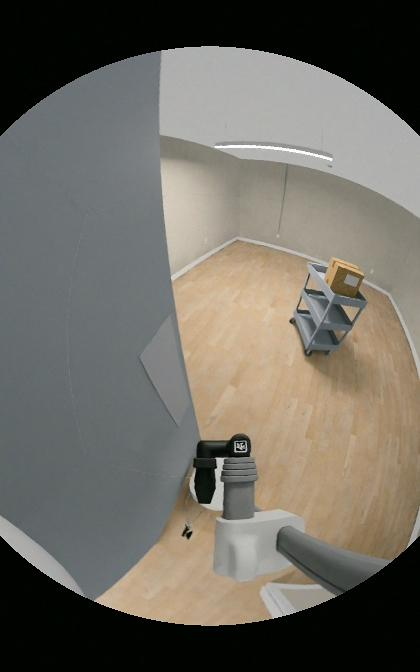

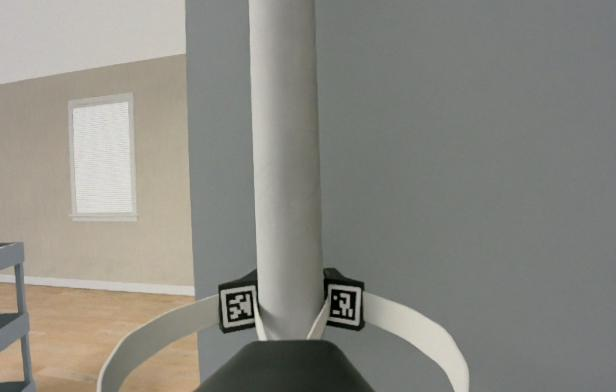

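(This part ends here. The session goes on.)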